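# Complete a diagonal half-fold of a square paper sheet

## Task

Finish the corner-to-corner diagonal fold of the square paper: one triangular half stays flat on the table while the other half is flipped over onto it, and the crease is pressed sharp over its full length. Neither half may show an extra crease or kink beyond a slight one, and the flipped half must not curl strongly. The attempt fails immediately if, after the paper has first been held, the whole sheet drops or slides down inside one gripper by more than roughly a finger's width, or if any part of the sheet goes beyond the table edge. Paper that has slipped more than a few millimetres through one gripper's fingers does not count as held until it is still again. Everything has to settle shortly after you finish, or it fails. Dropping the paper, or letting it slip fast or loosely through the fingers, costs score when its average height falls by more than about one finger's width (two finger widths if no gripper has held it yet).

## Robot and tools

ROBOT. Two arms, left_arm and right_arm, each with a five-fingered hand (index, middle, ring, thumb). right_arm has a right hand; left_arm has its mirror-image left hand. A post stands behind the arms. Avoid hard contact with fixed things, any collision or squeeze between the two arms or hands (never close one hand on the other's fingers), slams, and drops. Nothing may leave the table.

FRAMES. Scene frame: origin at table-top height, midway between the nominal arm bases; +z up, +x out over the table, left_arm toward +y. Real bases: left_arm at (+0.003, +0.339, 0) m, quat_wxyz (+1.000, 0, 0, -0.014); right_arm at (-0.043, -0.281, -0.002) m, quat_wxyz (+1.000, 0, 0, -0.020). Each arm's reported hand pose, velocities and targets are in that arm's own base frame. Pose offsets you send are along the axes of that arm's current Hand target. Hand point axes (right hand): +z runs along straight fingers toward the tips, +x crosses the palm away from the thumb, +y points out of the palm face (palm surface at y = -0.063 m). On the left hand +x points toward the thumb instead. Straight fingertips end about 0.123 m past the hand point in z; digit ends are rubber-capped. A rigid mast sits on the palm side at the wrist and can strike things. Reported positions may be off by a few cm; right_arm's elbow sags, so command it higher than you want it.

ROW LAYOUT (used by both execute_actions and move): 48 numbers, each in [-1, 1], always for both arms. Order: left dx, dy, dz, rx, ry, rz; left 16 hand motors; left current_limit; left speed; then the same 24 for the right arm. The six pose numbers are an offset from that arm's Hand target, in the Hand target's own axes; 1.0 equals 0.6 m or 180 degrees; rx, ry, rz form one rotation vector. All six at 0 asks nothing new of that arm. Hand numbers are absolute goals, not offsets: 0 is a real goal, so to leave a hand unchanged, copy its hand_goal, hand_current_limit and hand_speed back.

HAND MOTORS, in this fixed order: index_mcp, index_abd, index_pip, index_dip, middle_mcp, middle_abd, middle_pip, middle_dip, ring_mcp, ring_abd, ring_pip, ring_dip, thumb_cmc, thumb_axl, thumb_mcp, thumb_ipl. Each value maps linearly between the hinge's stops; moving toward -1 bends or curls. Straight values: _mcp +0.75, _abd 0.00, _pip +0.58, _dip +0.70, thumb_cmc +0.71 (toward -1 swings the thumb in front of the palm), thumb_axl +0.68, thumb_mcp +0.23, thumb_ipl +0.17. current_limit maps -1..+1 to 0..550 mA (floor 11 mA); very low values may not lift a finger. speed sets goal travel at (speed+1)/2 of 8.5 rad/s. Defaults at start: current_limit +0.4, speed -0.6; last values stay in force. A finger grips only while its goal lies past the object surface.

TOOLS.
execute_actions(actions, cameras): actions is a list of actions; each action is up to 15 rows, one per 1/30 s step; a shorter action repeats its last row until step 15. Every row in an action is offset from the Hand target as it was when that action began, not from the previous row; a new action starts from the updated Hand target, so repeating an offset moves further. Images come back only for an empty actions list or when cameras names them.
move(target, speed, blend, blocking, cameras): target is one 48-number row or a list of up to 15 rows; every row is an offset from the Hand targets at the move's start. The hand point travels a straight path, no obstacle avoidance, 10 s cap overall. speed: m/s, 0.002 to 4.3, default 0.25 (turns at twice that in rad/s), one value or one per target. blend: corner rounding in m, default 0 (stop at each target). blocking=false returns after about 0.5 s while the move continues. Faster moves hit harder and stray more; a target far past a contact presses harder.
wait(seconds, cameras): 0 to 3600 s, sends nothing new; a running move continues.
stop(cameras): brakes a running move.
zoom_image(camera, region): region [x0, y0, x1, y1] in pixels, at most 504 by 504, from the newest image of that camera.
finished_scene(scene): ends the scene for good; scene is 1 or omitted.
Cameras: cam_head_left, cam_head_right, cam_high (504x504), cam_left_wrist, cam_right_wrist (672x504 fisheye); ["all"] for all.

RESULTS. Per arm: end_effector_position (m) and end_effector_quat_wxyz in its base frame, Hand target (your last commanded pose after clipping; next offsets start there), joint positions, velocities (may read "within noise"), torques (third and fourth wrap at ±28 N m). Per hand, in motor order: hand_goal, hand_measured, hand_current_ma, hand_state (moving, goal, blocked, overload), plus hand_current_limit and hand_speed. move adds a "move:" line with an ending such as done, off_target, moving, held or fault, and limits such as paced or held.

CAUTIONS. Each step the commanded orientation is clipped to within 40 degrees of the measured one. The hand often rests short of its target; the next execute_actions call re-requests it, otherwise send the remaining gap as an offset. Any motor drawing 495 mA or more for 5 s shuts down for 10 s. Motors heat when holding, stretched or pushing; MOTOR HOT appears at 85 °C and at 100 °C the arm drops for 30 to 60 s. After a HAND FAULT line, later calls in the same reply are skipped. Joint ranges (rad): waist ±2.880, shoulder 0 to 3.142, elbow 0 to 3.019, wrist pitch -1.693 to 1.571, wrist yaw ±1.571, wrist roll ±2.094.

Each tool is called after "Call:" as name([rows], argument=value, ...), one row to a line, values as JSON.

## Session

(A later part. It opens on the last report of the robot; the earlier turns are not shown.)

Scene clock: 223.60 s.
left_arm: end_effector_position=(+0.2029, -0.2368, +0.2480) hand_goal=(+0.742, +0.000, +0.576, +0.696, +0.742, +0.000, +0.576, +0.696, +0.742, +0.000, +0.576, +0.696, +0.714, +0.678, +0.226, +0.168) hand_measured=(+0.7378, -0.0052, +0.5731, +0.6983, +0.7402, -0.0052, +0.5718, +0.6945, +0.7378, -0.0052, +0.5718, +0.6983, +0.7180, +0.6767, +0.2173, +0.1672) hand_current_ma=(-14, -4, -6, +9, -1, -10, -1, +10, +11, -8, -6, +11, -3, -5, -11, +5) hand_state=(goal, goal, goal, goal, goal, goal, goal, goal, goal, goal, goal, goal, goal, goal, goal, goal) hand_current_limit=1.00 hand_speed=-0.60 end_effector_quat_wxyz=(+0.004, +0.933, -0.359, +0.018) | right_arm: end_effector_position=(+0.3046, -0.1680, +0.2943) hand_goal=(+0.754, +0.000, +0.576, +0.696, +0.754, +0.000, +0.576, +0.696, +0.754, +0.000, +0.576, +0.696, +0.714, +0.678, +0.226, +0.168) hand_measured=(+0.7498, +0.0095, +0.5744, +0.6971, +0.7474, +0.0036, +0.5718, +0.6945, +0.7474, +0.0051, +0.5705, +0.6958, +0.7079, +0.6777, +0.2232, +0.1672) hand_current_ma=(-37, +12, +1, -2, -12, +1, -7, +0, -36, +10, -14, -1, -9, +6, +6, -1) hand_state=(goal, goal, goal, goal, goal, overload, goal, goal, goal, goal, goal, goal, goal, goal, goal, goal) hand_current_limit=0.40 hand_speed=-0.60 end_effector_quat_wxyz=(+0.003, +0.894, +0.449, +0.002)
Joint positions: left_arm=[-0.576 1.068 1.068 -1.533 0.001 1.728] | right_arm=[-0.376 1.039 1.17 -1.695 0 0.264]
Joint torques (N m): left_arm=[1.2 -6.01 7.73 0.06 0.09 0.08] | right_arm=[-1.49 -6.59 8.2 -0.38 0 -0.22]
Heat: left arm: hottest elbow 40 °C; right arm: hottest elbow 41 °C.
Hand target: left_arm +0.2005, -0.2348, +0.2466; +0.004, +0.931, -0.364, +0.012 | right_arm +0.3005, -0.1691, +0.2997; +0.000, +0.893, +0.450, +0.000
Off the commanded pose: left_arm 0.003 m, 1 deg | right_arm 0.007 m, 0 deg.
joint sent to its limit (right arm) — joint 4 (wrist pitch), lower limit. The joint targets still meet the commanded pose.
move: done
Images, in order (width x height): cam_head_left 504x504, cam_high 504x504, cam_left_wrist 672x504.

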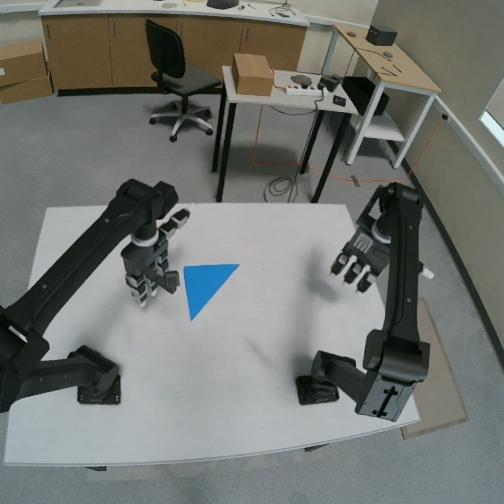

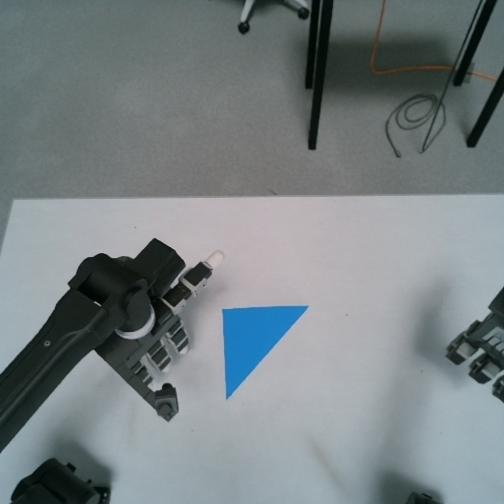

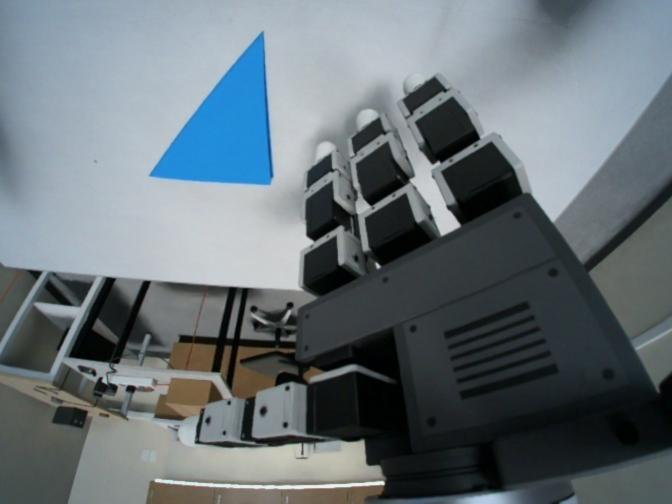

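Call:
move([
  [0.1275,0.1637,0.003,0,0,0,0.55,0,0.576,0.696,0.742,0,0.576,0.696,0.55,0,0.576,0.696,0.714,0.678,0.226,0.168,1.0,-0.6,0,0,0,0,0,0,0.754,0,0.576,0.696,0.754,0,0.576,0.696,0.754,0,0.576,0.696,0.714,0.678,0.226,0.168,0.4,-0.6],
  [0.1246,0.1636,0.1140,0,0,0,0.55,0,0.576,0.696,0.742,0,0.576,0.696,0.55,0,0.576,0.696,0.714,0.678,0.226,0.168,1.0,-0.6,0,0,0,0,0,0,0.754,0,0.576,0.696,0.754,0,0.576,0.696,0.754,0,0.576,0.696,0.714,0.678,0.226,0.168,0.4,-0.6],
], speed=0.2, blend=[0.02,0], cameras=["cam_left_wrist","cam_head_left"])

Call:
zoom_image(camera="cam_left_wrist", region=[160, 0, 520, 280])

Call:
zoom_image(camera="cam_head_left", region=[160, 250, 240, 330])

Scene clock: 227.80 s.
left_arm: end_effector_position=(+0.1880, -0.3545, +0.1780) hand_goal=(+0.550, +0.000, +0.576, +0.696, +0.742, +0.000, +0.576, +0.696, +0.550, +0.000, +0.576, +0.696, +0.714, +0.678, +0.226, +0.168) hand_measured=(+0.5533, +0.0036, +0.5795, +0.6996, +0.7402, +0.0021, +0.5731, +0.6958, +0.5533, +0.0021, +0.5795, +0.6983, +0.7104, +0.6767, +0.2173, +0.1672) hand_current_ma=(-5, +17, +7, +9, -6, -5, -1, +10, +15, -1, -5, +14, -6, -7, -21, +0) hand_state=(goal, goal, goal, goal, goal, goal, goal, goal, goal, goal, goal, goal, goal, goal, goal, goal) hand_current_limit=1.00 hand_speed=-0.60 end_effector_quat_wxyz=(+0.001, +0.930, -0.368, +0.005) | right_arm: end_effector_position=(+0.3046, -0.1680, +0.2943) hand_goal=(+0.754, +0.000, +0.576, +0.696, +0.754, +0.000, +0.576, +0.696, +0.754, +0.000, +0.576, +0.696, +0.714, +0.678, +0.226, +0.168) hand_measured=(+0.7498, +0.0095, +0.5731, +0.6971, +0.7486, +0.0036, +0.5718, +0.6958, +0.7474, +0.0065, +0.5718, +0.6958, +0.7079, +0.6777, +0.2222, +0.1681) hand_current_ma=(-15, +8, -6, -7, -4, +0, +1, -4, -16, +18, -21, -3, -18, +8, -15, +4) hand_state=(goal, goal, goal, goal, goal, overload, goal, goal, goal, goal, goal, goal, goal, goal, goal, goal) hand_current_limit=0.40 hand_speed=-0.60 end_effector_quat_wxyz=(+0.003, +0.894, +0.449, +0.002)
Joint positions: left_arm=[-0.879 1.299 1.066 -1.328 -0.004 1.445] | right_arm=[-0.376 1.039 1.17 -1.695 0 0.264]
Joint torques (N m): left_arm=[0.73 -8.53 7.91 0.76 -0.02 -0.22] | right_arm=[-1.61 -6.59 8.18 -0.4 0 -0.21]
Heat: left arm: hottest elbow 40 °C; right arm: hottest elbow 41 °C.
Hand target: left_arm +0.1904, -0.3588, +0.1799; +0.004, +0.931, -0.364, +0.012 | right_arm +0.3005, -0.1691, +0.2997; +0.000, +0.893, +0.450, +0.000
Off the commanded pose: left_arm 0.005 m, 1 deg | right_arm 0.007 m, 0 deg.
joint sent to its limit (right arm) — joint 4 (wrist pitch), lower limit. The joint targets still meet the commanded pose.
move: done
Images, in order (width x height): cam_head_left 504x504, cam_left_wrist 672x504.

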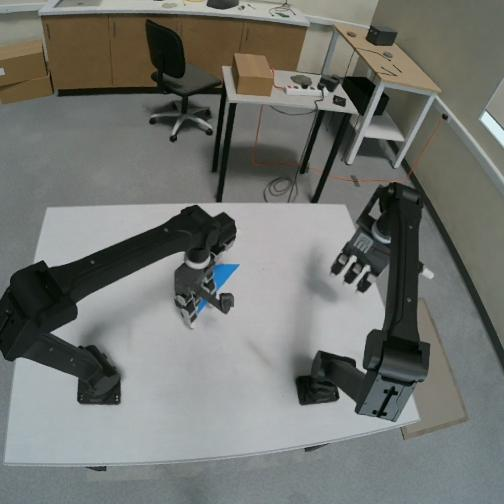

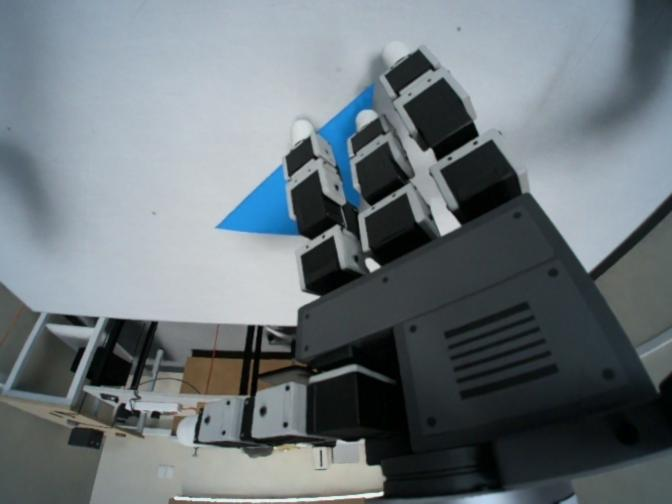

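Scaled by 1.400 from the camera's image (finer frame: 960x720).

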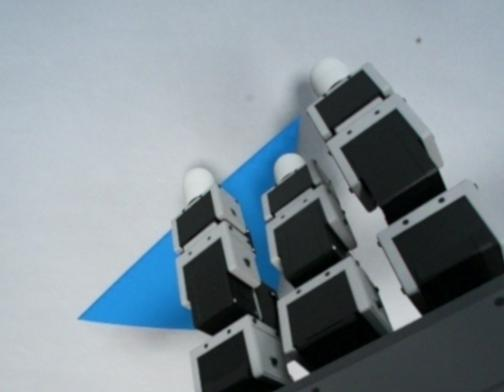

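Scaled by 6.300 from the camera's image (finer frame: 720x720).

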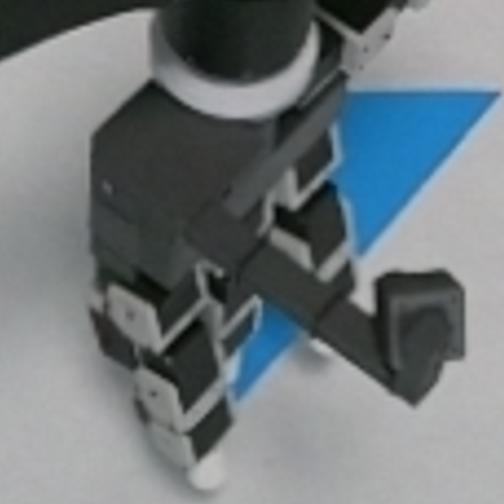

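Call:
move(target=[-0.0048,0.0113,0.033,0.0036,-0.0100,0,0.55,0,0.576,0.696,0.742,0,0.576,0.696,0.55,0,0.576,0.696,0.714,0.678,0.226,0.168,1.0,-0.6,0,0,0,0,0,0,0.754,0,0.576,0.696,0.754,0,0.576,0.696,0.754,0,0.576,0.696,0.714,0.678,0.226,0.168,0.4,-0.6], speed=0.1, cameras=["cam_left_wrist"])

Call:
zoom_image(camera="cam_left_wrist", region=[160, 0, 520, 280])

Scene clock: 228.87 s.
left_arm: end_effector_position=(+0.1841, -0.3581, +0.1615) hand_goal=(+0.550, +0.000, +0.576, +0.696, +0.742, +0.000, +0.576, +0.696, +0.550, +0.000, +0.576, +0.696, +0.714, +0.678, +0.226, +0.168) hand_measured=(+0.5533, +0.0036, +0.5808, +0.6996, +0.7402, +0.0021, +0.5731, +0.6945, +0.5533, +0.0021, +0.5795, +0.6996, +0.7104, +0.6767, +0.2173, +0.1672) hand_current_ma=(-2, +9, -3, +10, +3, -7, -6, -1, +9, -1, -5, +13, -1, -4, -17, -1) hand_state=(goal, goal, goal, goal, goal, goal, goal, goal, goal, goal, goal, goal, goal, goal, goal, goal) hand_current_limit=1.00 hand_speed=-0.60 end_effector_quat_wxyz=(-0.008, +0.931, -0.366, -0.003) | right_arm: end_effector_position=(+0.3046, -0.1680, +0.2943) hand_goal=(+0.754, +0.000, +0.576, +0.696, +0.754, +0.000, +0.576, +0.696, +0.754, +0.000, +0.576, +0.696, +0.714, +0.678, +0.226, +0.168) hand_measured=(+0.7511, +0.0095, +0.5731, +0.6958, +0.7486, +0.0036, +0.5718, +0.6958, +0.7474, +0.0065, +0.5705, +0.6945, +0.7079, +0.6777, +0.2232, +0.1681) hand_current_ma=(-18, +4, -2, +1, -4, +5, -4, +6, -6, +7, -23, +18, +2, +17, -9, -4) hand_state=(goal, goal, goal, goal, goal, overload, goal, goal, goal, goal, goal, goal, goal, goal, goal, goal) hand_current_limit=0.40 hand_speed=-0.60 end_effector_quat_wxyz=(+0.003, +0.894, +0.449, +0.002)
Joint positions: left_arm=[-0.897 1.325 1.05 -1.309 -0.01 1.422] | right_arm=[-0.376 1.039 1.17 -1.695 0 0.264]
Joint torques (N m): left_arm=[0.44 -8.7 7.49 0.73 -0.05 -0.24] | right_arm=[-1.61 -6.53 8.2 -0.38 0 -0.21]
Heat: left arm: hottest elbow 40 °C; right arm: hottest elbow 41 °C.
Hand target: left_arm +0.1841, -0.3622, +0.1601; -0.007, +0.932, -0.364, +0.000 | right_arm +0.3005, -0.1691, +0.2997; +0.000, +0.893, +0.450, +0.000
Off the commanded pose: left_arm 0.004 m, 0 deg | right_arm 0.007 m, 0 deg.
joint sent to its limit (right arm) — joint 4 (wrist pitch), lower limit. The joint targets still meet the commanded pose.
move: done

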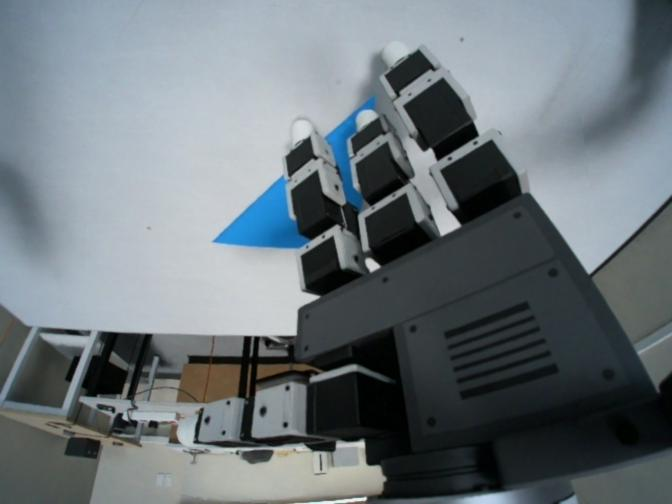

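Scaled by 1.400 from the camera's image (finer frame: 960x720).

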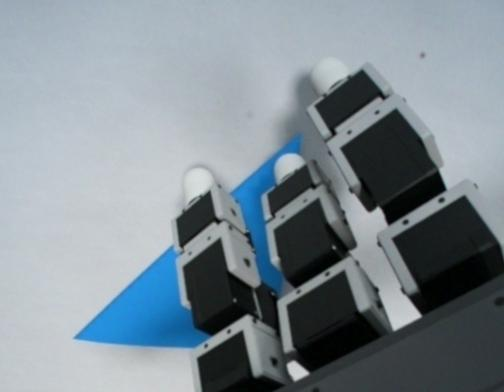

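Call:
move(target=[-0.0222,-0.0143,0.1333,0.0125,-0.0235,0,0.55,0,0.576,0.696,0.748,0,0.576,0.696,0.55,0,0.576,0.696,0.714,0.678,0.226,0.168,1.0,-0.6,0,0,0,0,0,0,0.754,0,0.576,0.696,0.754,0,0.576,0.696,0.754,0,0.576,0.696,0.714,0.678,0.226,0.168,0.4,-0.6], speed=0.12, cameras=["cam_left_wrist"])

Call:
zoom_image(camera="cam_left_wrist", region=[160, 0, 520, 280])

Scene clock: 230.17 s.
left_arm: end_effector_position=(+0.1869, -0.3554, +0.1252) hand_goal=(+0.550, +0.000, +0.576, +0.696, +0.748, +0.000, +0.576, +0.696, +0.550, +0.000, +0.576, +0.696, +0.714, +0.678, +0.226, +0.168) hand_measured=(+0.5533, +0.0036, +0.5795, +0.6996, +0.7414, -0.0872, +0.5808, +0.6996, +0.5533, +0.0021, +0.5795, +0.6983, +0.7092, +0.6767, +0.2173, +0.1672) hand_current_ma=(-10, +6, +0, +16, +0, -137, +6, +7, +13, -11, +5, +16, +4, +0, -23, +9) hand_state=(goal, goal, goal, goal, goal, blocked, goal, goal, goal, goal, goal, goal, goal, goal, goal, goal) hand_current_limit=1.00 hand_speed=-0.60 end_effector_quat_wxyz=(-0.016, +0.931, -0.365, +0.005) | right_arm: end_effector_position=(+0.3046, -0.1680, +0.2943) hand_goal=(+0.754, +0.000, +0.576, +0.696, +0.754, +0.000, +0.576, +0.696, +0.754, +0.000, +0.576, +0.696, +0.714, +0.678, +0.226, +0.168) hand_measured=(+0.7486, +0.0095, +0.5731, +0.6958, +0.7486, +0.0051, +0.5718, +0.6958, +0.7486, +0.0051, +0.5718, +0.6958, +0.7092, +0.6777, +0.2232, +0.1672) hand_current_ma=(-10, +12, -18, +10, -7, -4, +8, -2, -30, +13, -16, +14, +7, +4, -17, +12) hand_state=(goal, goal, goal, goal, goal, overload, goal, goal, goal, goal, goal, goal, goal, goal, goal, goal) hand_current_limit=0.40 hand_speed=-0.60 end_effector_quat_wxyz=(+0.003, +0.894, +0.449, +0.002)
Joint positions: left_arm=[-0.898 1.35 0.977 -1.204 -0.033 1.421] | right_arm=[-0.376 1.039 1.17 -1.695 0 0.264]
Joint torques (N m): left_arm=[0.85 -4.25 3.14 1.47 -0.27 -0.16] | right_arm=[-1.61 -6.53 8.17 -0.35 0 -0.22]
Heat: left arm: hottest elbow 40 °C; right arm: hottest elbow 41 °C.
Hand target: left_arm +0.1804, -0.3458, +0.0802; -0.039, +0.931, -0.363, -0.028 | right_arm +0.3005, -0.1691, +0.2997; +0.000, +0.893, +0.450, +0.000
Off the commanded pose: left_arm 0.046 m, 5 deg | right_arm 0.007 m, 0 deg.
joint sent to its limit (right arm) — joint 4 (wrist pitch), lower limit. The joint targets still meet the commanded pose.
move: off_target (left_arm)

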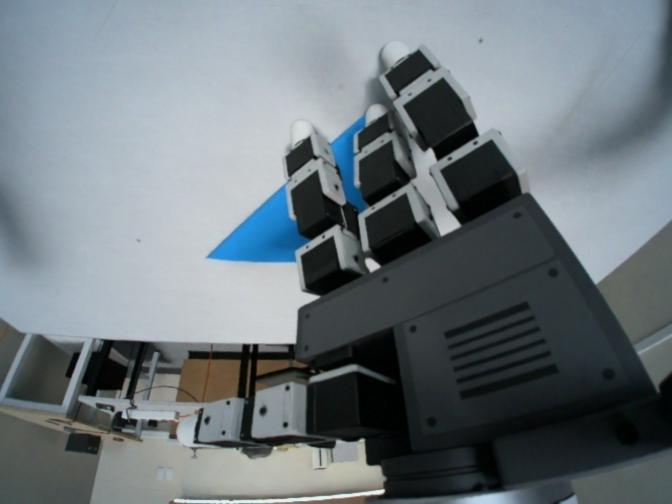

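Scaled by 1.400 from the camera's image (finer frame: 960x720).

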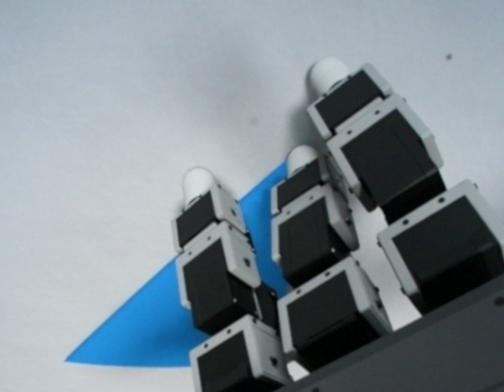

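Call:
move([
  [0.0321,0.0064,-0.0950,-0.0161,0.0335,0,0.55,0,0.576,0.696,0.748,0,0.576,0.696,0.55,0,0.576,0.696,0.714,0.678,0.226,0.168,1.0,-0.6,0,0,0,0,0,0,0.754,0,0.576,0.696,0.754,0,0.576,0.696,0.754,0,0.576,0.696,0.714,0.678,0.226,0.168,0.4,-0.6],
  [0.0428,0.0023,-0.1710,-0.0161,0.0335,0,0.55,0,0.576,0.696,0.748,0,0.576,0.696,0.55,0,0.576,0.696,0.714,0.678,0.226,0.168,1.0,-0.6,0,0,0,0,0,0,0.754,0,0.576,0.696,0.754,0,0.576,0.696,0.754,0,0.576,0.696,0.714,0.678,0.226,0.168,0.4,-0.6],
], speed=0.13, blend=[0.003,0], cameras=["cam_left_wrist"])

Call:
zoom_image(camera="cam_left_wrist", region=[160, 0, 520, 280])

Scene clock: 231.93 s.
left_arm: end_effector_position=(+0.1918, -0.3685, +0.1671) hand_goal=(+0.550, +0.000, +0.576, +0.696, +0.748, +0.000, +0.576, +0.696, +0.550, +0.000, +0.576, +0.696, +0.714, +0.678, +0.226, +0.168) hand_measured=(+0.5533, +0.0051, +0.5795, +0.6996, +0.7486, +0.0021, +0.5718, +0.6932, +0.5533, +0.0021, +0.5795, +0.6983, +0.7104, +0.6767, +0.2183, +0.1672) hand_current_ma=(-12, +8, +2, +13, +14, -4, -3, +6, +5, -8, +0, +14, +0, -5, -14, +0) hand_state=(goal, goal, goal, goal, goal, goal, goal, goal, goal, goal, goal, goal, goal, goal, goal, goal) hand_current_limit=1.00 hand_speed=-0.60 end_effector_quat_wxyz=(-0.002, +0.931, -0.365, +0.003) | right_arm: end_effector_position=(+0.3046, -0.1680, +0.2943) hand_goal=(+0.754, +0.000, +0.576, +0.696, +0.754, +0.000, +0.576, +0.696, +0.754, +0.000, +0.576, +0.696, +0.714, +0.678, +0.226, +0.168) hand_measured=(+0.7498, +0.0095, +0.5731, +0.6958, +0.7486, +0.0036, +0.5718, +0.6958, +0.7474, +0.0051, +0.5705, +0.6958, +0.7092, +0.6777, +0.2222, +0.1681) hand_current_ma=(-30, +18, -4, +4, -9, -6, -4, -2, -20, +3, -15, +5, -21, +4, +1, -1) hand_state=(goal, goal, goal, goal, goal, overload, goal, goal, goal, goal, goal, goal, goal, goal, goal, goal) hand_current_limit=0.40 hand_speed=-0.60 end_effector_quat_wxyz=(+0.003, +0.894, +0.449, +0.002)
Joint positions: left_arm=[-0.897 1.345 1.081 -1.304 -0.007 1.421] | right_arm=[-0.376 1.039 1.17 -1.695 0 0.264]
Joint torques (N m): left_arm=[1.67 -9.29 10.17 0.03 0.07 -0.01] | right_arm=[-1.61 -6.48 8.17 -0.35 -0.01 -0.22]
Heat: left arm: hottest elbow 40 °C; right arm: hottest elbow 41 °C.
Hand target: left_arm +0.2008, -0.3736, +0.1803; +0.004, +0.931, -0.364, +0.012 | right_arm +0.3005, -0.1691, +0.2997; +0.000, +0.893, +0.450, +0.000
Off the commanded pose: left_arm 0.017 m, 1 deg | right_arm 0.007 m, 0 deg.
joint sent to its limit (right arm) — joint 4 (wrist pitch), lower limit. The joint targets still meet the commanded pose.
move: off_target (left_arm)

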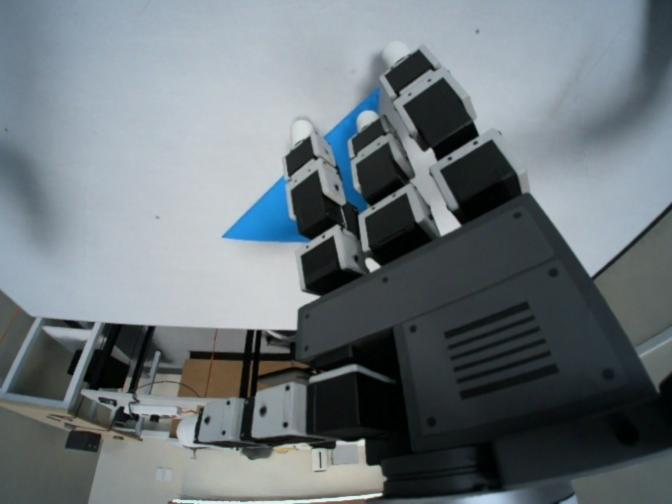

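Scaled by 1.400 from the camera's image (finer frame: 960x720).

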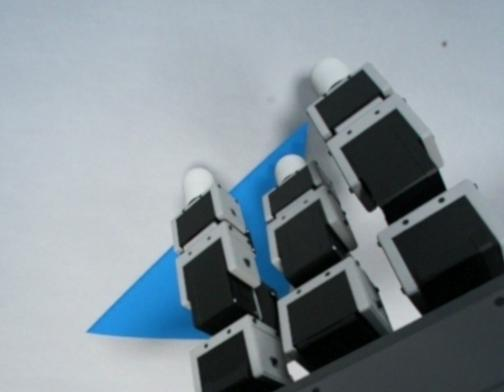

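Call:
move([
  [-0.0110,-0.0023,0.0337,0.0036,-0.0100,0,0.55,0,0.576,0.696,0.738,0,0.576,0.696,0.55,0,0.576,0.696,0.714,0.678,0.226,0.168,1.0,-0.6,0,0,0,0,0,0,0.754,0,0.576,0.696,0.754,0,0.576,0.696,0.754,0,0.576,0.696,0.714,0.678,0.226,0.168,0.4,-0.6],
  [-0.0388,-0.0087,0.1697,0.0161,-0.0335,0,0.55,0,0.576,0.696,0.738,0,0.576,0.696,0.55,0,0.576,0.696,0.714,0.678,0.226,0.168,1.0,-0.6,0,0,0,0,0,0,0.754,0,0.576,0.696,0.754,0,0.576,0.696,0.754,0,0.576,0.696,0.714,0.678,0.226,0.168,0.4,-0.6],
], speed=[0.1,0.12], cameras=["cam_left_wrist"])

Call:
zoom_image(camera="cam_left_wrist", region=[160, 0, 520, 280])

Scene clock: 234.20 s.
left_arm: end_effector_position=(+0.1957, -0.3656, +0.1256) hand_goal=(+0.550, +0.000, +0.576, +0.696, +0.738, +0.000, +0.576, +0.696, +0.550, +0.000, +0.576, +0.696, +0.714, +0.678, +0.226, +0.168) hand_measured=(+0.5533, +0.0051, +0.5795, +0.6996, +0.7366, -0.0887, +0.5821, +0.7034, +0.5533, +0.0021, +0.5795, +0.6983, +0.7104, +0.6767, +0.2183, +0.1672) hand_current_ma=(-4, +15, -13, +10, +6, -131, +10, +12, +16, +1, +0, +6, -3, +3, -21, +3) hand_state=(goal, goal, goal, goal, goal, blocked, goal, goal, goal, goal, goal, goal, goal, goal, goal, goal) hand_current_limit=1.00 hand_speed=-0.60 end_effector_quat_wxyz=(-0.015, +0.931, -0.365, +0.008) | right_arm: end_effector_position=(+0.3046, -0.1680, +0.2943) hand_goal=(+0.754, +0.000, +0.576, +0.696, +0.754, +0.000, +0.576, +0.696, +0.754, +0.000, +0.576, +0.696, +0.714, +0.678, +0.226, +0.168) hand_measured=(+0.7486, +0.0095, +0.5731, +0.6958, +0.7498, +0.0036, +0.5731, +0.6958, +0.7474, +0.0065, +0.5718, +0.6945, +0.7079, +0.6767, +0.2232, +0.1672) hand_current_ma=(-29, +15, -9, +2, -16, +3, -3, +7, -24, +17, -21, +15, -1, +4, +9, -1) hand_state=(goal, goal, goal, goal, goal, overload, goal, goal, goal, goal, goal, goal, goal, goal, goal, goal) hand_current_limit=0.40 hand_speed=-0.60 end_effector_quat_wxyz=(+0.003, +0.894, +0.449, +0.002)
Joint positions: left_arm=[-0.897 1.382 1.008 -1.199 -0.034 1.421] | right_arm=[-0.376 1.039 1.17 -1.695 0 0.264]
Joint torques (N m): left_arm=[1.03 -4.6 2.99 1.52 -0.23 -0.15] | right_arm=[-1.55 -6.48 8.2 -0.36 -0.01 -0.21]
Heat: left arm: hottest elbow 40 °C; right arm: hottest elbow 41 °C.
Hand target: left_arm +0.1893, -0.3556, +0.0779; -0.039, +0.931, -0.363, -0.027 | right_arm +0.3005, -0.1691, +0.2997; +0.000, +0.893, +0.450, +0.000
Off the commanded pose: left_arm 0.049 m, 5 deg | right_arm 0.007 m, 0 deg.
joint sent to its limit (right arm) — joint 4 (wrist pitch), lower limit. The joint targets still meet the commanded pose.
move: off_target (left_arm)

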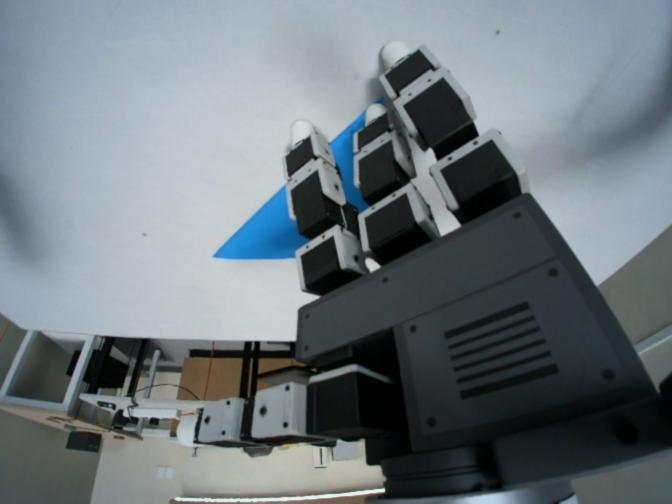

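Scaled by 1.400 from the camera's image (finer frame: 960x720).

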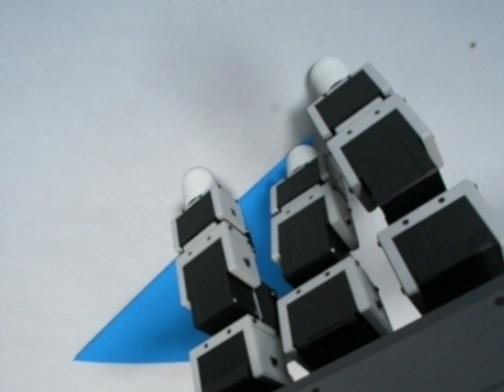

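Call:
move([
  [0.0321,0.0064,-0.0950,-0.0161,0.0335,0,0.55,0,0.576,0.696,0.738,0,0.576,0.696,0.55,0,0.576,0.696,0.714,0.678,0.226,0.168,1.0,-0.6,0,0,0,0,0,0,0.754,0,0.576,0.696,0.754,0,0.576,0.696,0.754,0,0.576,0.696,0.714,0.678,0.226,0.168,0.4,-0.6],
  [0.0262,0.0024,-0.1696,-0.0161,0.0335,0,0.55,0,0.576,0.696,0.738,0,0.576,0.696,0.55,0,0.576,0.696,0.714,0.678,0.226,0.168,1.0,-0.6,0,0,0,0,0,0,0.754,0,0.576,0.696,0.754,0,0.576,0.696,0.754,0,0.576,0.696,0.714,0.678,0.226,0.168,0.4,-0.6],
  [-0.1440,-0.1755,-0.2617,-0.0161,0.0335,0,0.55,0,0.576,0.696,0.738,0,0.576,0.696,0.55,0,0.576,0.696,0.714,0.678,0.226,0.168,1.0,-0.6,0,0,0,0,0,0,0.754,0,0.576,0.696,0.754,0,0.576,0.696,0.754,0,0.576,0.696,0.714,0.678,0.226,0.168,0.4,-0.6],
], speed=[0.13,0.13,0.25], blend=[0.003,0.01,0], cameras=["cam_left_wrist","cam_head_left"])

Call:
zoom_image(camera="cam_left_wrist", region=[220, 130, 300, 200])

Call:
zoom_image(camera="cam_left_wrist", region=[220, 20, 300, 120])

Call:
zoom_image(camera="cam_left_wrist", region=[225, 25, 275, 75])

Call:
zoom_image(camera="cam_head_left", region=[170, 250, 250, 330])

Scene clock: 236.80 s.
left_arm: end_effector_position=(+0.2028, -0.2358, +0.2472) hand_goal=(+0.550, +0.000, +0.576, +0.696, +0.738, +0.000, +0.576, +0.696, +0.550, +0.000, +0.576, +0.696, +0.714, +0.678, +0.226, +0.168) hand_measured=(+0.5557, -0.0037, +0.5808, +0.6983, +0.7366, -0.0052, +0.5718, +0.6932, +0.5545, -0.0052, +0.5795, +0.6996, +0.7167, +0.6767, +0.2173, +0.1672) hand_current_ma=(-5, +4, -1, +13, +10, -8, +0, +6, +18, -7, -9, +8, +1, -6, -14, +1) hand_state=(goal, goal, goal, goal, goal, goal, goal, goal, goal, goal, goal, goal, goal, goal, goal, goal) hand_current_limit=1.00 hand_speed=-0.60 end_effector_quat_wxyz=(+0.004, +0.934, -0.358, +0.019) | right_arm: end_effector_position=(+0.3046, -0.1680, +0.2943) hand_goal=(+0.754, +0.000, +0.576, +0.696, +0.754, +0.000, +0.576, +0.696, +0.754, +0.000, +0.576, +0.696, +0.714, +0.678, +0.226, +0.168) hand_measured=(+0.7498, +0.0109, +0.5731, +0.6971, +0.7486, +0.0036, +0.5731, +0.6971, +0.7474, +0.0065, +0.5705, +0.6958, +0.7092, +0.6767, +0.2242, +0.1672) hand_current_ma=(-19, -7, -19, +3, -10, -3, +8, +6, -14, +12, -22, +13, -8, +18, -3, +3) hand_state=(goal, goal, goal, goal, goal, overload, goal, goal, goal, goal, goal, goal, goal, goal, goal, goal) hand_current_limit=0.40 hand_speed=-0.60 end_effector_quat_wxyz=(+0.003, +0.894, +0.449, +0.002)
Joint positions: left_arm=[-0.573 1.065 1.064 -1.531 0.001 1.73] | right_arm=[-0.376 1.039 1.17 -1.695 0 0.264]
Joint torques (N m): left_arm=[1.38 -5.95 8.03 0.03 0.12 0.07] | right_arm=[-1.67 -6.53 8.17 -0.38 0 -0.21]
Heat: left arm: hottest elbow 40 °C; right arm: hottest elbow 41 °C.
Hand target: left_arm +0.2008, -0.2346, +0.2466; +0.004, +0.932, -0.363, +0.012 | right_arm +0.3005, -0.1691, +0.2997; +0.000, +0.893, +0.450, +0.000
Off the commanded pose: left_arm 0.003 m, 1 deg | right_arm 0.007 m, 0 deg.
joint sent to its limit (right arm) — joint 4 (wrist pitch), lower limit. The joint targets still meet the commanded pose.
move: done
Images, in order (width x height): cam_head_left 504x504, cam_left_wrist 672x504.

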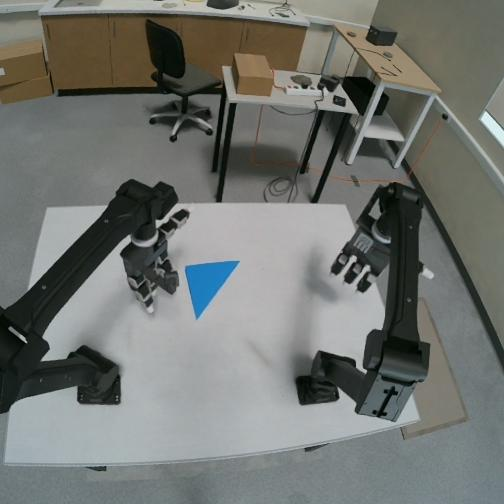

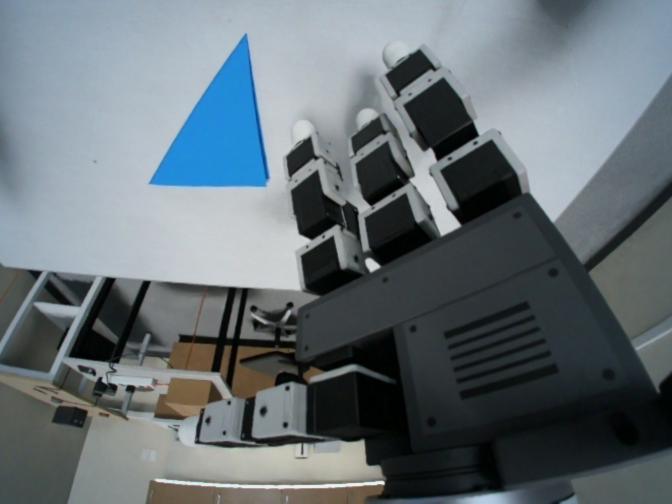

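Scaled by 6.300 from the camera's image (finer frame: 960x720).

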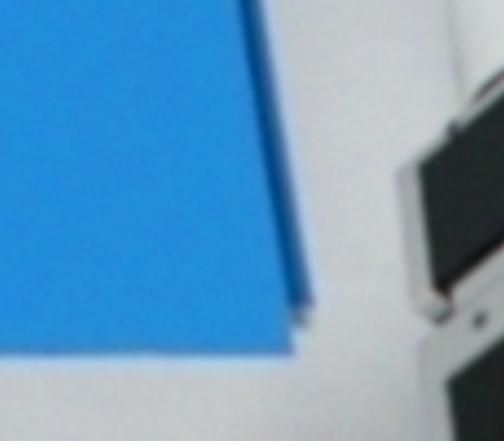

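Scaled by 5.040 from the camera's image (finer frame: 960x720).

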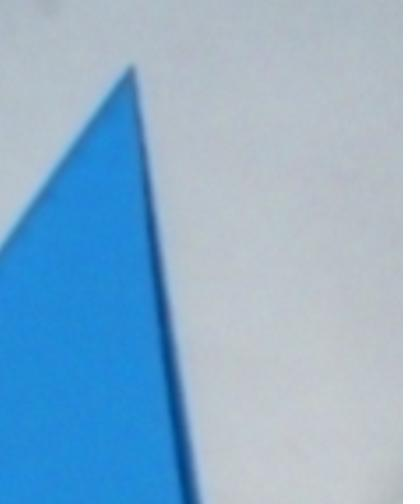

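Scaled by 10.080 from the camera's image (finer frame: 960x720).

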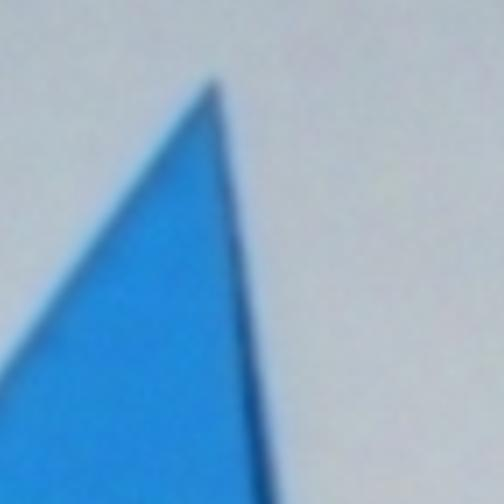

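Scaled by 6.300 from the camera's image (finer frame: 720x720).

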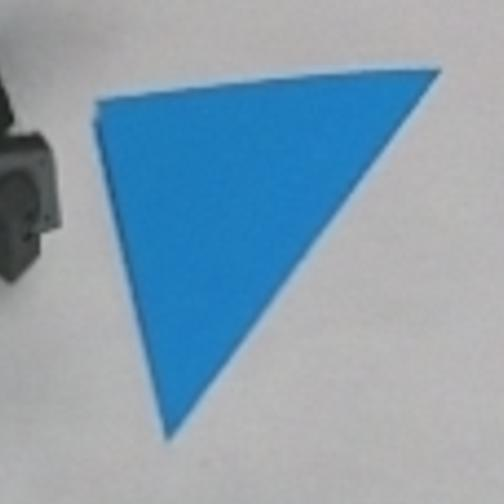

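Call:
move([
  [0.3848,0.1498,0.0095,0,0,-0.024,0.724,0,0.576,0.696,0.724,0,0.576,0.696,0.724,0,0.576,0.696,0.714,0.678,0.226,0.168,1.0,-0.6,0,0,0,0,0,0,0.754,0,0.576,0.696,0.754,0,0.576,0.696,0.754,0,0.576,0.696,0.714,0.678,0.226,0.168,0.4,-0.6],
  [0.3822,0.1497,0.1095,0,0,-0.024,0.724,0,0.576,0.696,0.724,0,0.576,0.696,0.724,0,0.576,0.696,0.714,0.678,0.226,0.168,1.0,-0.6,0,0,0,0,0,0,0.754,0,0.576,0.696,0.754,0,0.576,0.696,0.754,0,0.576,0.696,0.714,0.678,0.226,0.168,0.4,-0.6],
], speed=0.2, blend=[0.02,0], cameras=["cam_left_wrist","cam_head_left"])

Call:
zoom_image(camera="cam_left_wrist", region=[200, 0, 560, 280])

Call:
zoom_image(camera="cam_head_left", region=[170, 255, 210, 295])

Scene clock: 240.83 s.
left_arm: end_effector_position=(+0.3090, -0.4523, +0.1872) hand_goal=(+0.724, +0.000, +0.576, +0.696, +0.724, +0.000, +0.576, +0.696, +0.724, +0.000, +0.576, +0.696, +0.714, +0.678, +0.226, +0.168) hand_measured=(+0.7185, +0.0051, +0.5718, +0.6958, +0.7221, +0.0021, +0.5731, +0.6920, +0.7221, +0.0021, +0.5718, +0.6971, +0.7104, +0.6767, +0.2173, +0.1672) hand_current_ma=(-19, +19, -8, +7, +4, -18, +0, +13, +13, -4, -17, +7, -2, -1, -13, -2) hand_state=(goal, goal, goal, goal, goal, goal, goal, goal, goal, goal, goal, goal, goal, goal, goal, goal) hand_current_limit=1.00 hand_speed=-0.60 end_effector_quat_wxyz=(+0.003, +0.943, -0.332, +0.008) | right_arm: end_effector_position=(+0.3046, -0.1680, +0.2943) hand_goal=(+0.754, +0.000, +0.576, +0.696, +0.754, +0.000, +0.576, +0.696, +0.754, +0.000, +0.576, +0.696, +0.714, +0.678, +0.226, +0.168) hand_measured=(+0.7498, +0.0095, +0.5744, +0.6958, +0.7474, +0.0036, +0.5718, +0.6971, +0.7474, +0.0065, +0.5705, +0.6958, +0.7079, +0.6777, +0.2232, +0.1672) hand_current_ma=(-29, +7, -2, +3, -13, +14, +5, -5, -22, +15, -14, +17, -15, +10, -6, +0) hand_state=(goal, goal, goal, goal, goal, overload, goal, goal, goal, goal, goal, goal, goal, goal, goal, goal) hand_current_limit=0.40 hand_speed=-0.60 end_effector_quat_wxyz=(+0.003, +0.894, +0.449, +0.002)
Joint positions: left_arm=[-0.823 1.669 1.495 -1.381 -0.002 1.423] | right_arm=[-0.376 1.039 1.17 -1.695 0 0.264]
Joint torques (N m): left_arm=[0.73 -13.8 7.84 0.73 -0.08 -0.23] | right_arm=[-1.67 -6.59 8.21 -0.38 -0.01 -0.22]
Heat: left arm: hottest elbow 40 °C; right arm: hottest elbow 41 °C.
Hand target: left_arm +0.3098, -0.4570, +0.1866; +0.004, +0.944, -0.328, +0.012 | right_arm +0.3005, -0.1691, +0.2997; +0.000, +0.893, +0.450, +0.000
Off the commanded pose: left_arm 0.005 m, 1 deg | right_arm 0.007 m, 0 deg.
joint sent to its limit (right arm) — joint 4 (wrist pitch), lower limit. The joint targets still meet the commanded pose.
move: done
Images, in order (width x height): cam_head_left 504x504, cam_left_wrist 672x504.

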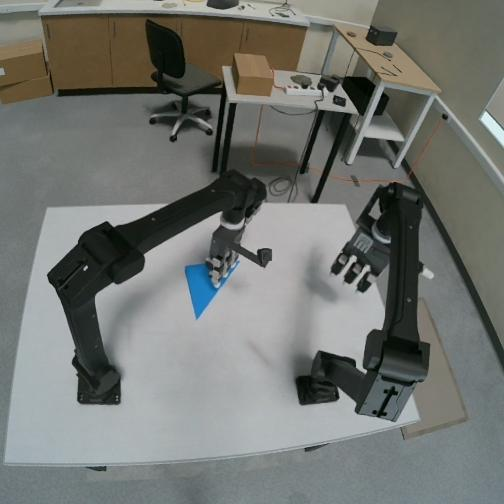

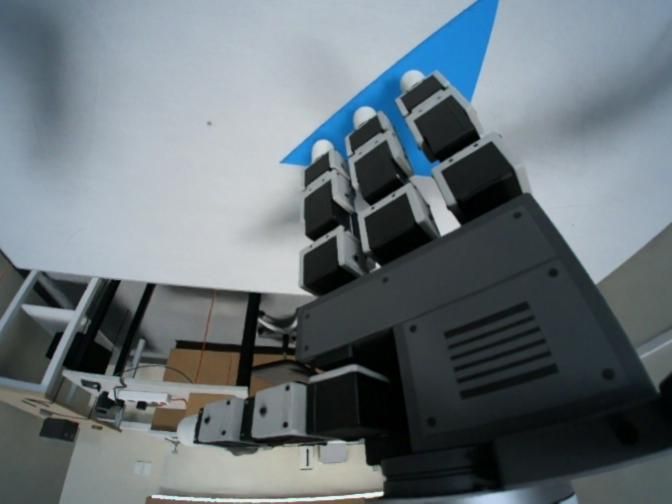

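Scaled by 1.400 from the camera's image (finer frame: 960x720).

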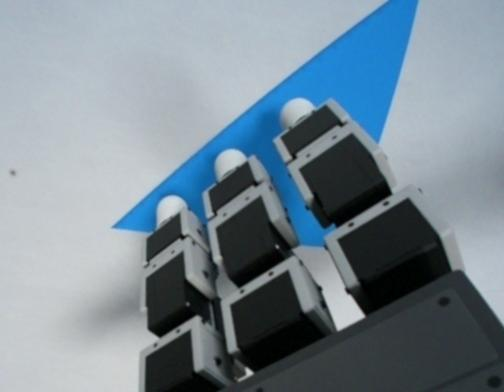

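Scaled by 12.600 from the camera's image (finer frame: 720x720).

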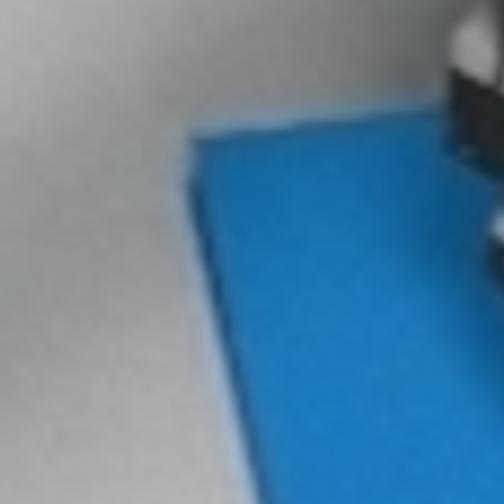

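Call:
move(target=[0.0177,-0.0085,0.0448,0.0040,-0.0102,0,0.732,0,0.576,0.696,0.732,0,0.576,0.696,0.732,0,0.576,0.696,0.714,0.678,0.226,0.168,1.0,-0.6,0,0,0,0,0,0,0.754,0,0.576,0.696,0.754,0,0.576,0.696,0.754,0,0.576,0.696,0.714,0.678,0.226,0.168,0.4,-0.6], speed=0.1, cameras=["cam_left_wrist"])

Call:
zoom_image(camera="cam_left_wrist", region=[200, 0, 560, 280])

Scene clock: 242.17 s.
left_arm: end_effector_position=(+0.3140, -0.4559, +0.1534) hand_goal=(+0.732, +0.000, +0.576, +0.696, +0.732, +0.000, +0.576, +0.696, +0.732, +0.000, +0.576, +0.696, +0.714, +0.678, +0.226, +0.168) hand_measured=(+0.7257, +0.0051, +0.5718, +0.6958, +0.7257, +0.0036, +0.5731, +0.6932, +0.7257, +0.0036, +0.5718, +0.6971, +0.7104, +0.6767, +0.2173, +0.1672) hand_current_ma=(-15, +12, -5, +10, +8, -13, +0, +1, +15, -11, -8, +10, -2, -4, -16, +4) hand_state=(goal, goal, goal, goal, goal, goal, goal, goal, goal, goal, goal, goal, goal, goal, goal, goal) hand_current_limit=1.00 hand_speed=-0.60 end_effector_quat_wxyz=(-0.012, +0.943, -0.331, -0.013) | right_arm: end_effector_position=(+0.3046, -0.1680, +0.2943) hand_goal=(+0.754, +0.000, +0.576, +0.696, +0.754, +0.000, +0.576, +0.696, +0.754, +0.000, +0.576, +0.696, +0.714, +0.678, +0.226, +0.168) hand_measured=(+0.7486, +0.0095, +0.5744, +0.6958, +0.7486, +0.0036, +0.5718, +0.6958, +0.7474, +0.0051, +0.5705, +0.6958, +0.7079, +0.6767, +0.2222, +0.1681) hand_current_ma=(-8, +8, -8, -2, +4, +5, +6, -3, -23, +20, -10, -1, -12, +2, -7, +18) hand_state=(goal, goal, goal, goal, goal, overload, goal, goal, goal, goal, goal, goal, goal, goal, goal, goal) hand_current_limit=0.40 hand_speed=-0.60 end_effector_quat_wxyz=(+0.003, +0.894, +0.449, +0.002)
Joint positions: left_arm=[-0.823 1.734 1.495 -1.367 -0.009 1.423] | right_arm=[-0.376 1.039 1.17 -1.695 0 0.264]
Joint torques (N m): left_arm=[1.32 -14.86 8.62 0.66 -0.09 -0.08] | right_arm=[-1.61 -6.59 8.2 -0.35 0 -0.22]
Heat: left arm: hottest elbow 40 °C; right arm: hottest elbow 41 °C.
Hand target: left_arm +0.3218, -0.4601, +0.1600; -0.007, +0.945, -0.328, -0.001 | right_arm +0.3005, -0.1691, +0.2997; +0.000, +0.893, +0.450, +0.000
Off the commanded pose: left_arm 0.011 m, 2 deg | right_arm 0.007 m, 0 deg.
joint sent to its limit (right arm) — joint 4 (wrist pitch), lower limit. The joint targets still meet the commanded pose.
move: off_target (left_arm)

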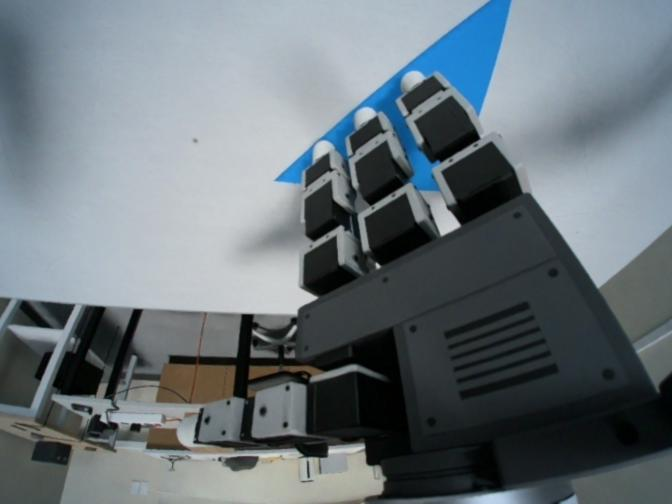

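Scaled by 1.400 from the camera's image (finer frame: 960x720).

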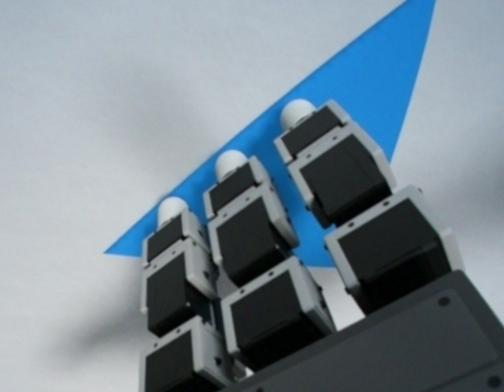

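Call:
move(target=[-0.0307,-0.0087,0.1583,0.0170,-0.0295,0,0.743,0,0.576,0.696,0.743,0,0.576,0.696,0.743,0,0.576,0.696,0.714,0.678,0.226,0.168,1.0,-0.6,0,0,0,0,0,0,0.754,0,0.576,0.696,0.754,0,0.576,0.696,0.754,0,0.576,0.696,0.714,0.678,0.226,0.168,0.4,-0.6], speed=0.12, cameras=["cam_left_wrist"])

Call:
zoom_image(camera="cam_left_wrist", region=[200, 0, 560, 280])

Call:
wait(seconds=4)

Scene clock: 243.63 s.
left_arm: end_effector_position=(+0.3196, -0.4535, +0.1299) hand_goal=(+0.744, +0.000, +0.576, +0.696, +0.744, +0.000, +0.576, +0.696, +0.744, +0.000, +0.576, +0.696, +0.714, +0.678, +0.226, +0.168) hand_measured=(+0.7318, -0.0477, +0.5718, +0.6920, +0.7366, -0.0066, +0.5718, +0.6920, +0.7378, -0.0052, +0.5718, +0.6932, +0.7104, +0.6767, +0.2173, +0.1672) hand_current_ma=(-21, -35, -3, +11, -4, -11, +2, +11, +8, -7, -20, +4, +2, -5, -18, +6) hand_state=(goal, blocked, goal, goal, goal, goal, goal, goal, goal, goal, goal, goal, goal, goal, goal, goal) hand_current_limit=1.00 hand_speed=-0.60 end_effector_quat_wxyz=(-0.017, +0.943, -0.331, +0.013) | right_arm: end_effector_position=(+0.3046, -0.1680, +0.2943) hand_goal=(+0.754, +0.000, +0.576, +0.696, +0.754, +0.000, +0.576, +0.696, +0.754, +0.000, +0.576, +0.696, +0.714, +0.678, +0.226, +0.168) hand_measured=(+0.7498, +0.0109, +0.5731, +0.6958, +0.7486, +0.0051, +0.5718, +0.6958, +0.7474, +0.0051, +0.5705, +0.6958, +0.7079, +0.6767, +0.2232, +0.1672) hand_current_ma=(-24, +5, +13, -1, +0, -15, -4, -19, -23, +30, -20, +10, -11, +3, -7, -9) hand_state=(goal, goal, goal, goal, goal, overload, goal, goal, goal, goal, goal, goal, goal, goal, goal, goal) hand_current_limit=0.40 hand_speed=-0.60 end_effector_quat_wxyz=(+0.003, +0.894, +0.449, +0.002)
Joint positions: left_arm=[-0.823 1.729 1.427 -1.262 -0.042 1.423] | right_arm=[-0.376 1.039 1.17 -1.695 0 0.264]
Joint torques (N m): left_arm=[0.85 -8.47 3.59 0.88 -0.36 -0.2] | right_arm=[-1.55 -6.53 8.2 -0.36 0 -0.22]
Heat: left arm: hottest elbow 40 °C; right arm: hottest elbow 41 °C.
Hand target: left_arm +0.3108, -0.4433, +0.0652; -0.047, +0.943, -0.327, -0.036 | right_arm +0.3005, -0.1691, +0.2997; +0.000, +0.893, +0.450, +0.000
Off the commanded pose: left_arm 0.066 m, 7 deg | right_arm 0.007 m, 0 deg.
joint sent to its limit (right arm) — joint 4 (wrist pitch), lower limit. The joint targets still meet the commanded pose.
move: off_target (left_arm)

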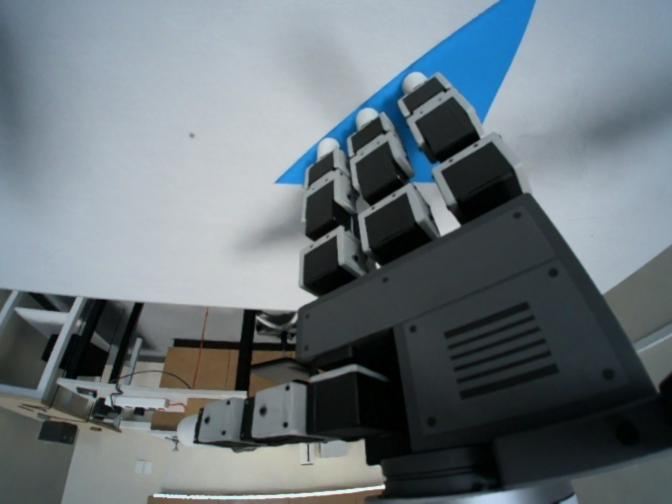

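Scaled by 1.400 from the camera's image (finer frame: 960x720).

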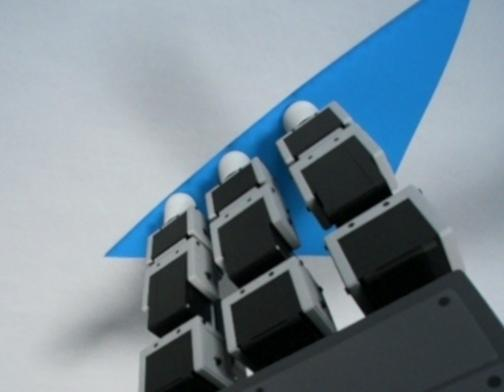

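Scene clock: 247.63 s.
left_arm: end_effector_position=(+0.3196, -0.4535, +0.1299) hand_goal=(+0.744, +0.000, +0.576, +0.696, +0.744, +0.000, +0.576, +0.696, +0.744, +0.000, +0.576, +0.696, +0.714, +0.678, +0.226, +0.168) hand_measured=(+0.7318, -0.0477, +0.5718, +0.6920, +0.7354, -0.0066, +0.5718, +0.6920, +0.7378, -0.0052, +0.5718, +0.6932, +0.7104, +0.6767, +0.2173, +0.1672) hand_current_ma=(-31, -47, -2, +4, -3, -14, -6, +5, +4, -14, -7, +16, +0, +1, -11, +1) hand_state=(goal, blocked, goal, goal, goal, goal, goal, goal, goal, goal, goal, goal, goal, goal, goal, goal) hand_current_limit=1.00 hand_speed=-0.60 end_effector_quat_wxyz=(-0.017, +0.943, -0.331, +0.013) | right_arm: end_effector_position=(+0.3046, -0.1680, +0.2943) hand_goal=(+0.754, +0.000, +0.576, +0.696, +0.754, +0.000, +0.576, +0.696, +0.754, +0.000, +0.576, +0.696, +0.714, +0.678, +0.226, +0.168) hand_measured=(+0.7486, +0.0095, +0.5731, +0.6958, +0.7498, +0.0036, +0.5718, +0.6971, +0.7498, +0.0065, +0.5705, +0.6958, +0.7092, +0.6767, +0.2232, +0.1672) hand_current_ma=(-17, +14, -8, -4, +8, +6, +22, -5, -16, +25, -6, +7, -9, +2, -10, +3) hand_state=(goal, goal, goal, goal, goal, overload, goal, goal, goal, goal, goal, goal, goal, goal, goal, goal) hand_current_limit=0.40 hand_speed=-0.60 end_effector_quat_wxyz=(+0.003, +0.894, +0.449, +0.002)
Joint positions: left_arm=[-0.823 1.729 1.427 -1.262 -0.042 1.423] | right_arm=[-0.376 1.039 1.17 -1.695 0 0.264]
Joint torques (N m): left_arm=[1.08 -8.82 3.56 0.88 -0.36 -0.2] | right_arm=[-1.55 -6.59 8.23 -0.38 0 -0.21]
Heat: left arm: hottest elbow 40 °C; right arm: hottest elbow 41 °C.
Hand target: left_arm +0.3108, -0.4433, +0.0652; -0.047, +0.943, -0.327, -0.036 | right_arm +0.3005, -0.1691, +0.2997; +0.000, +0.893, +0.450, +0.000
Off the commanded pose: left_arm 0.066 m, 7 deg | right_arm 0.007 m, 0 deg.
wait: 4.00 s; at rest by 0.17 s


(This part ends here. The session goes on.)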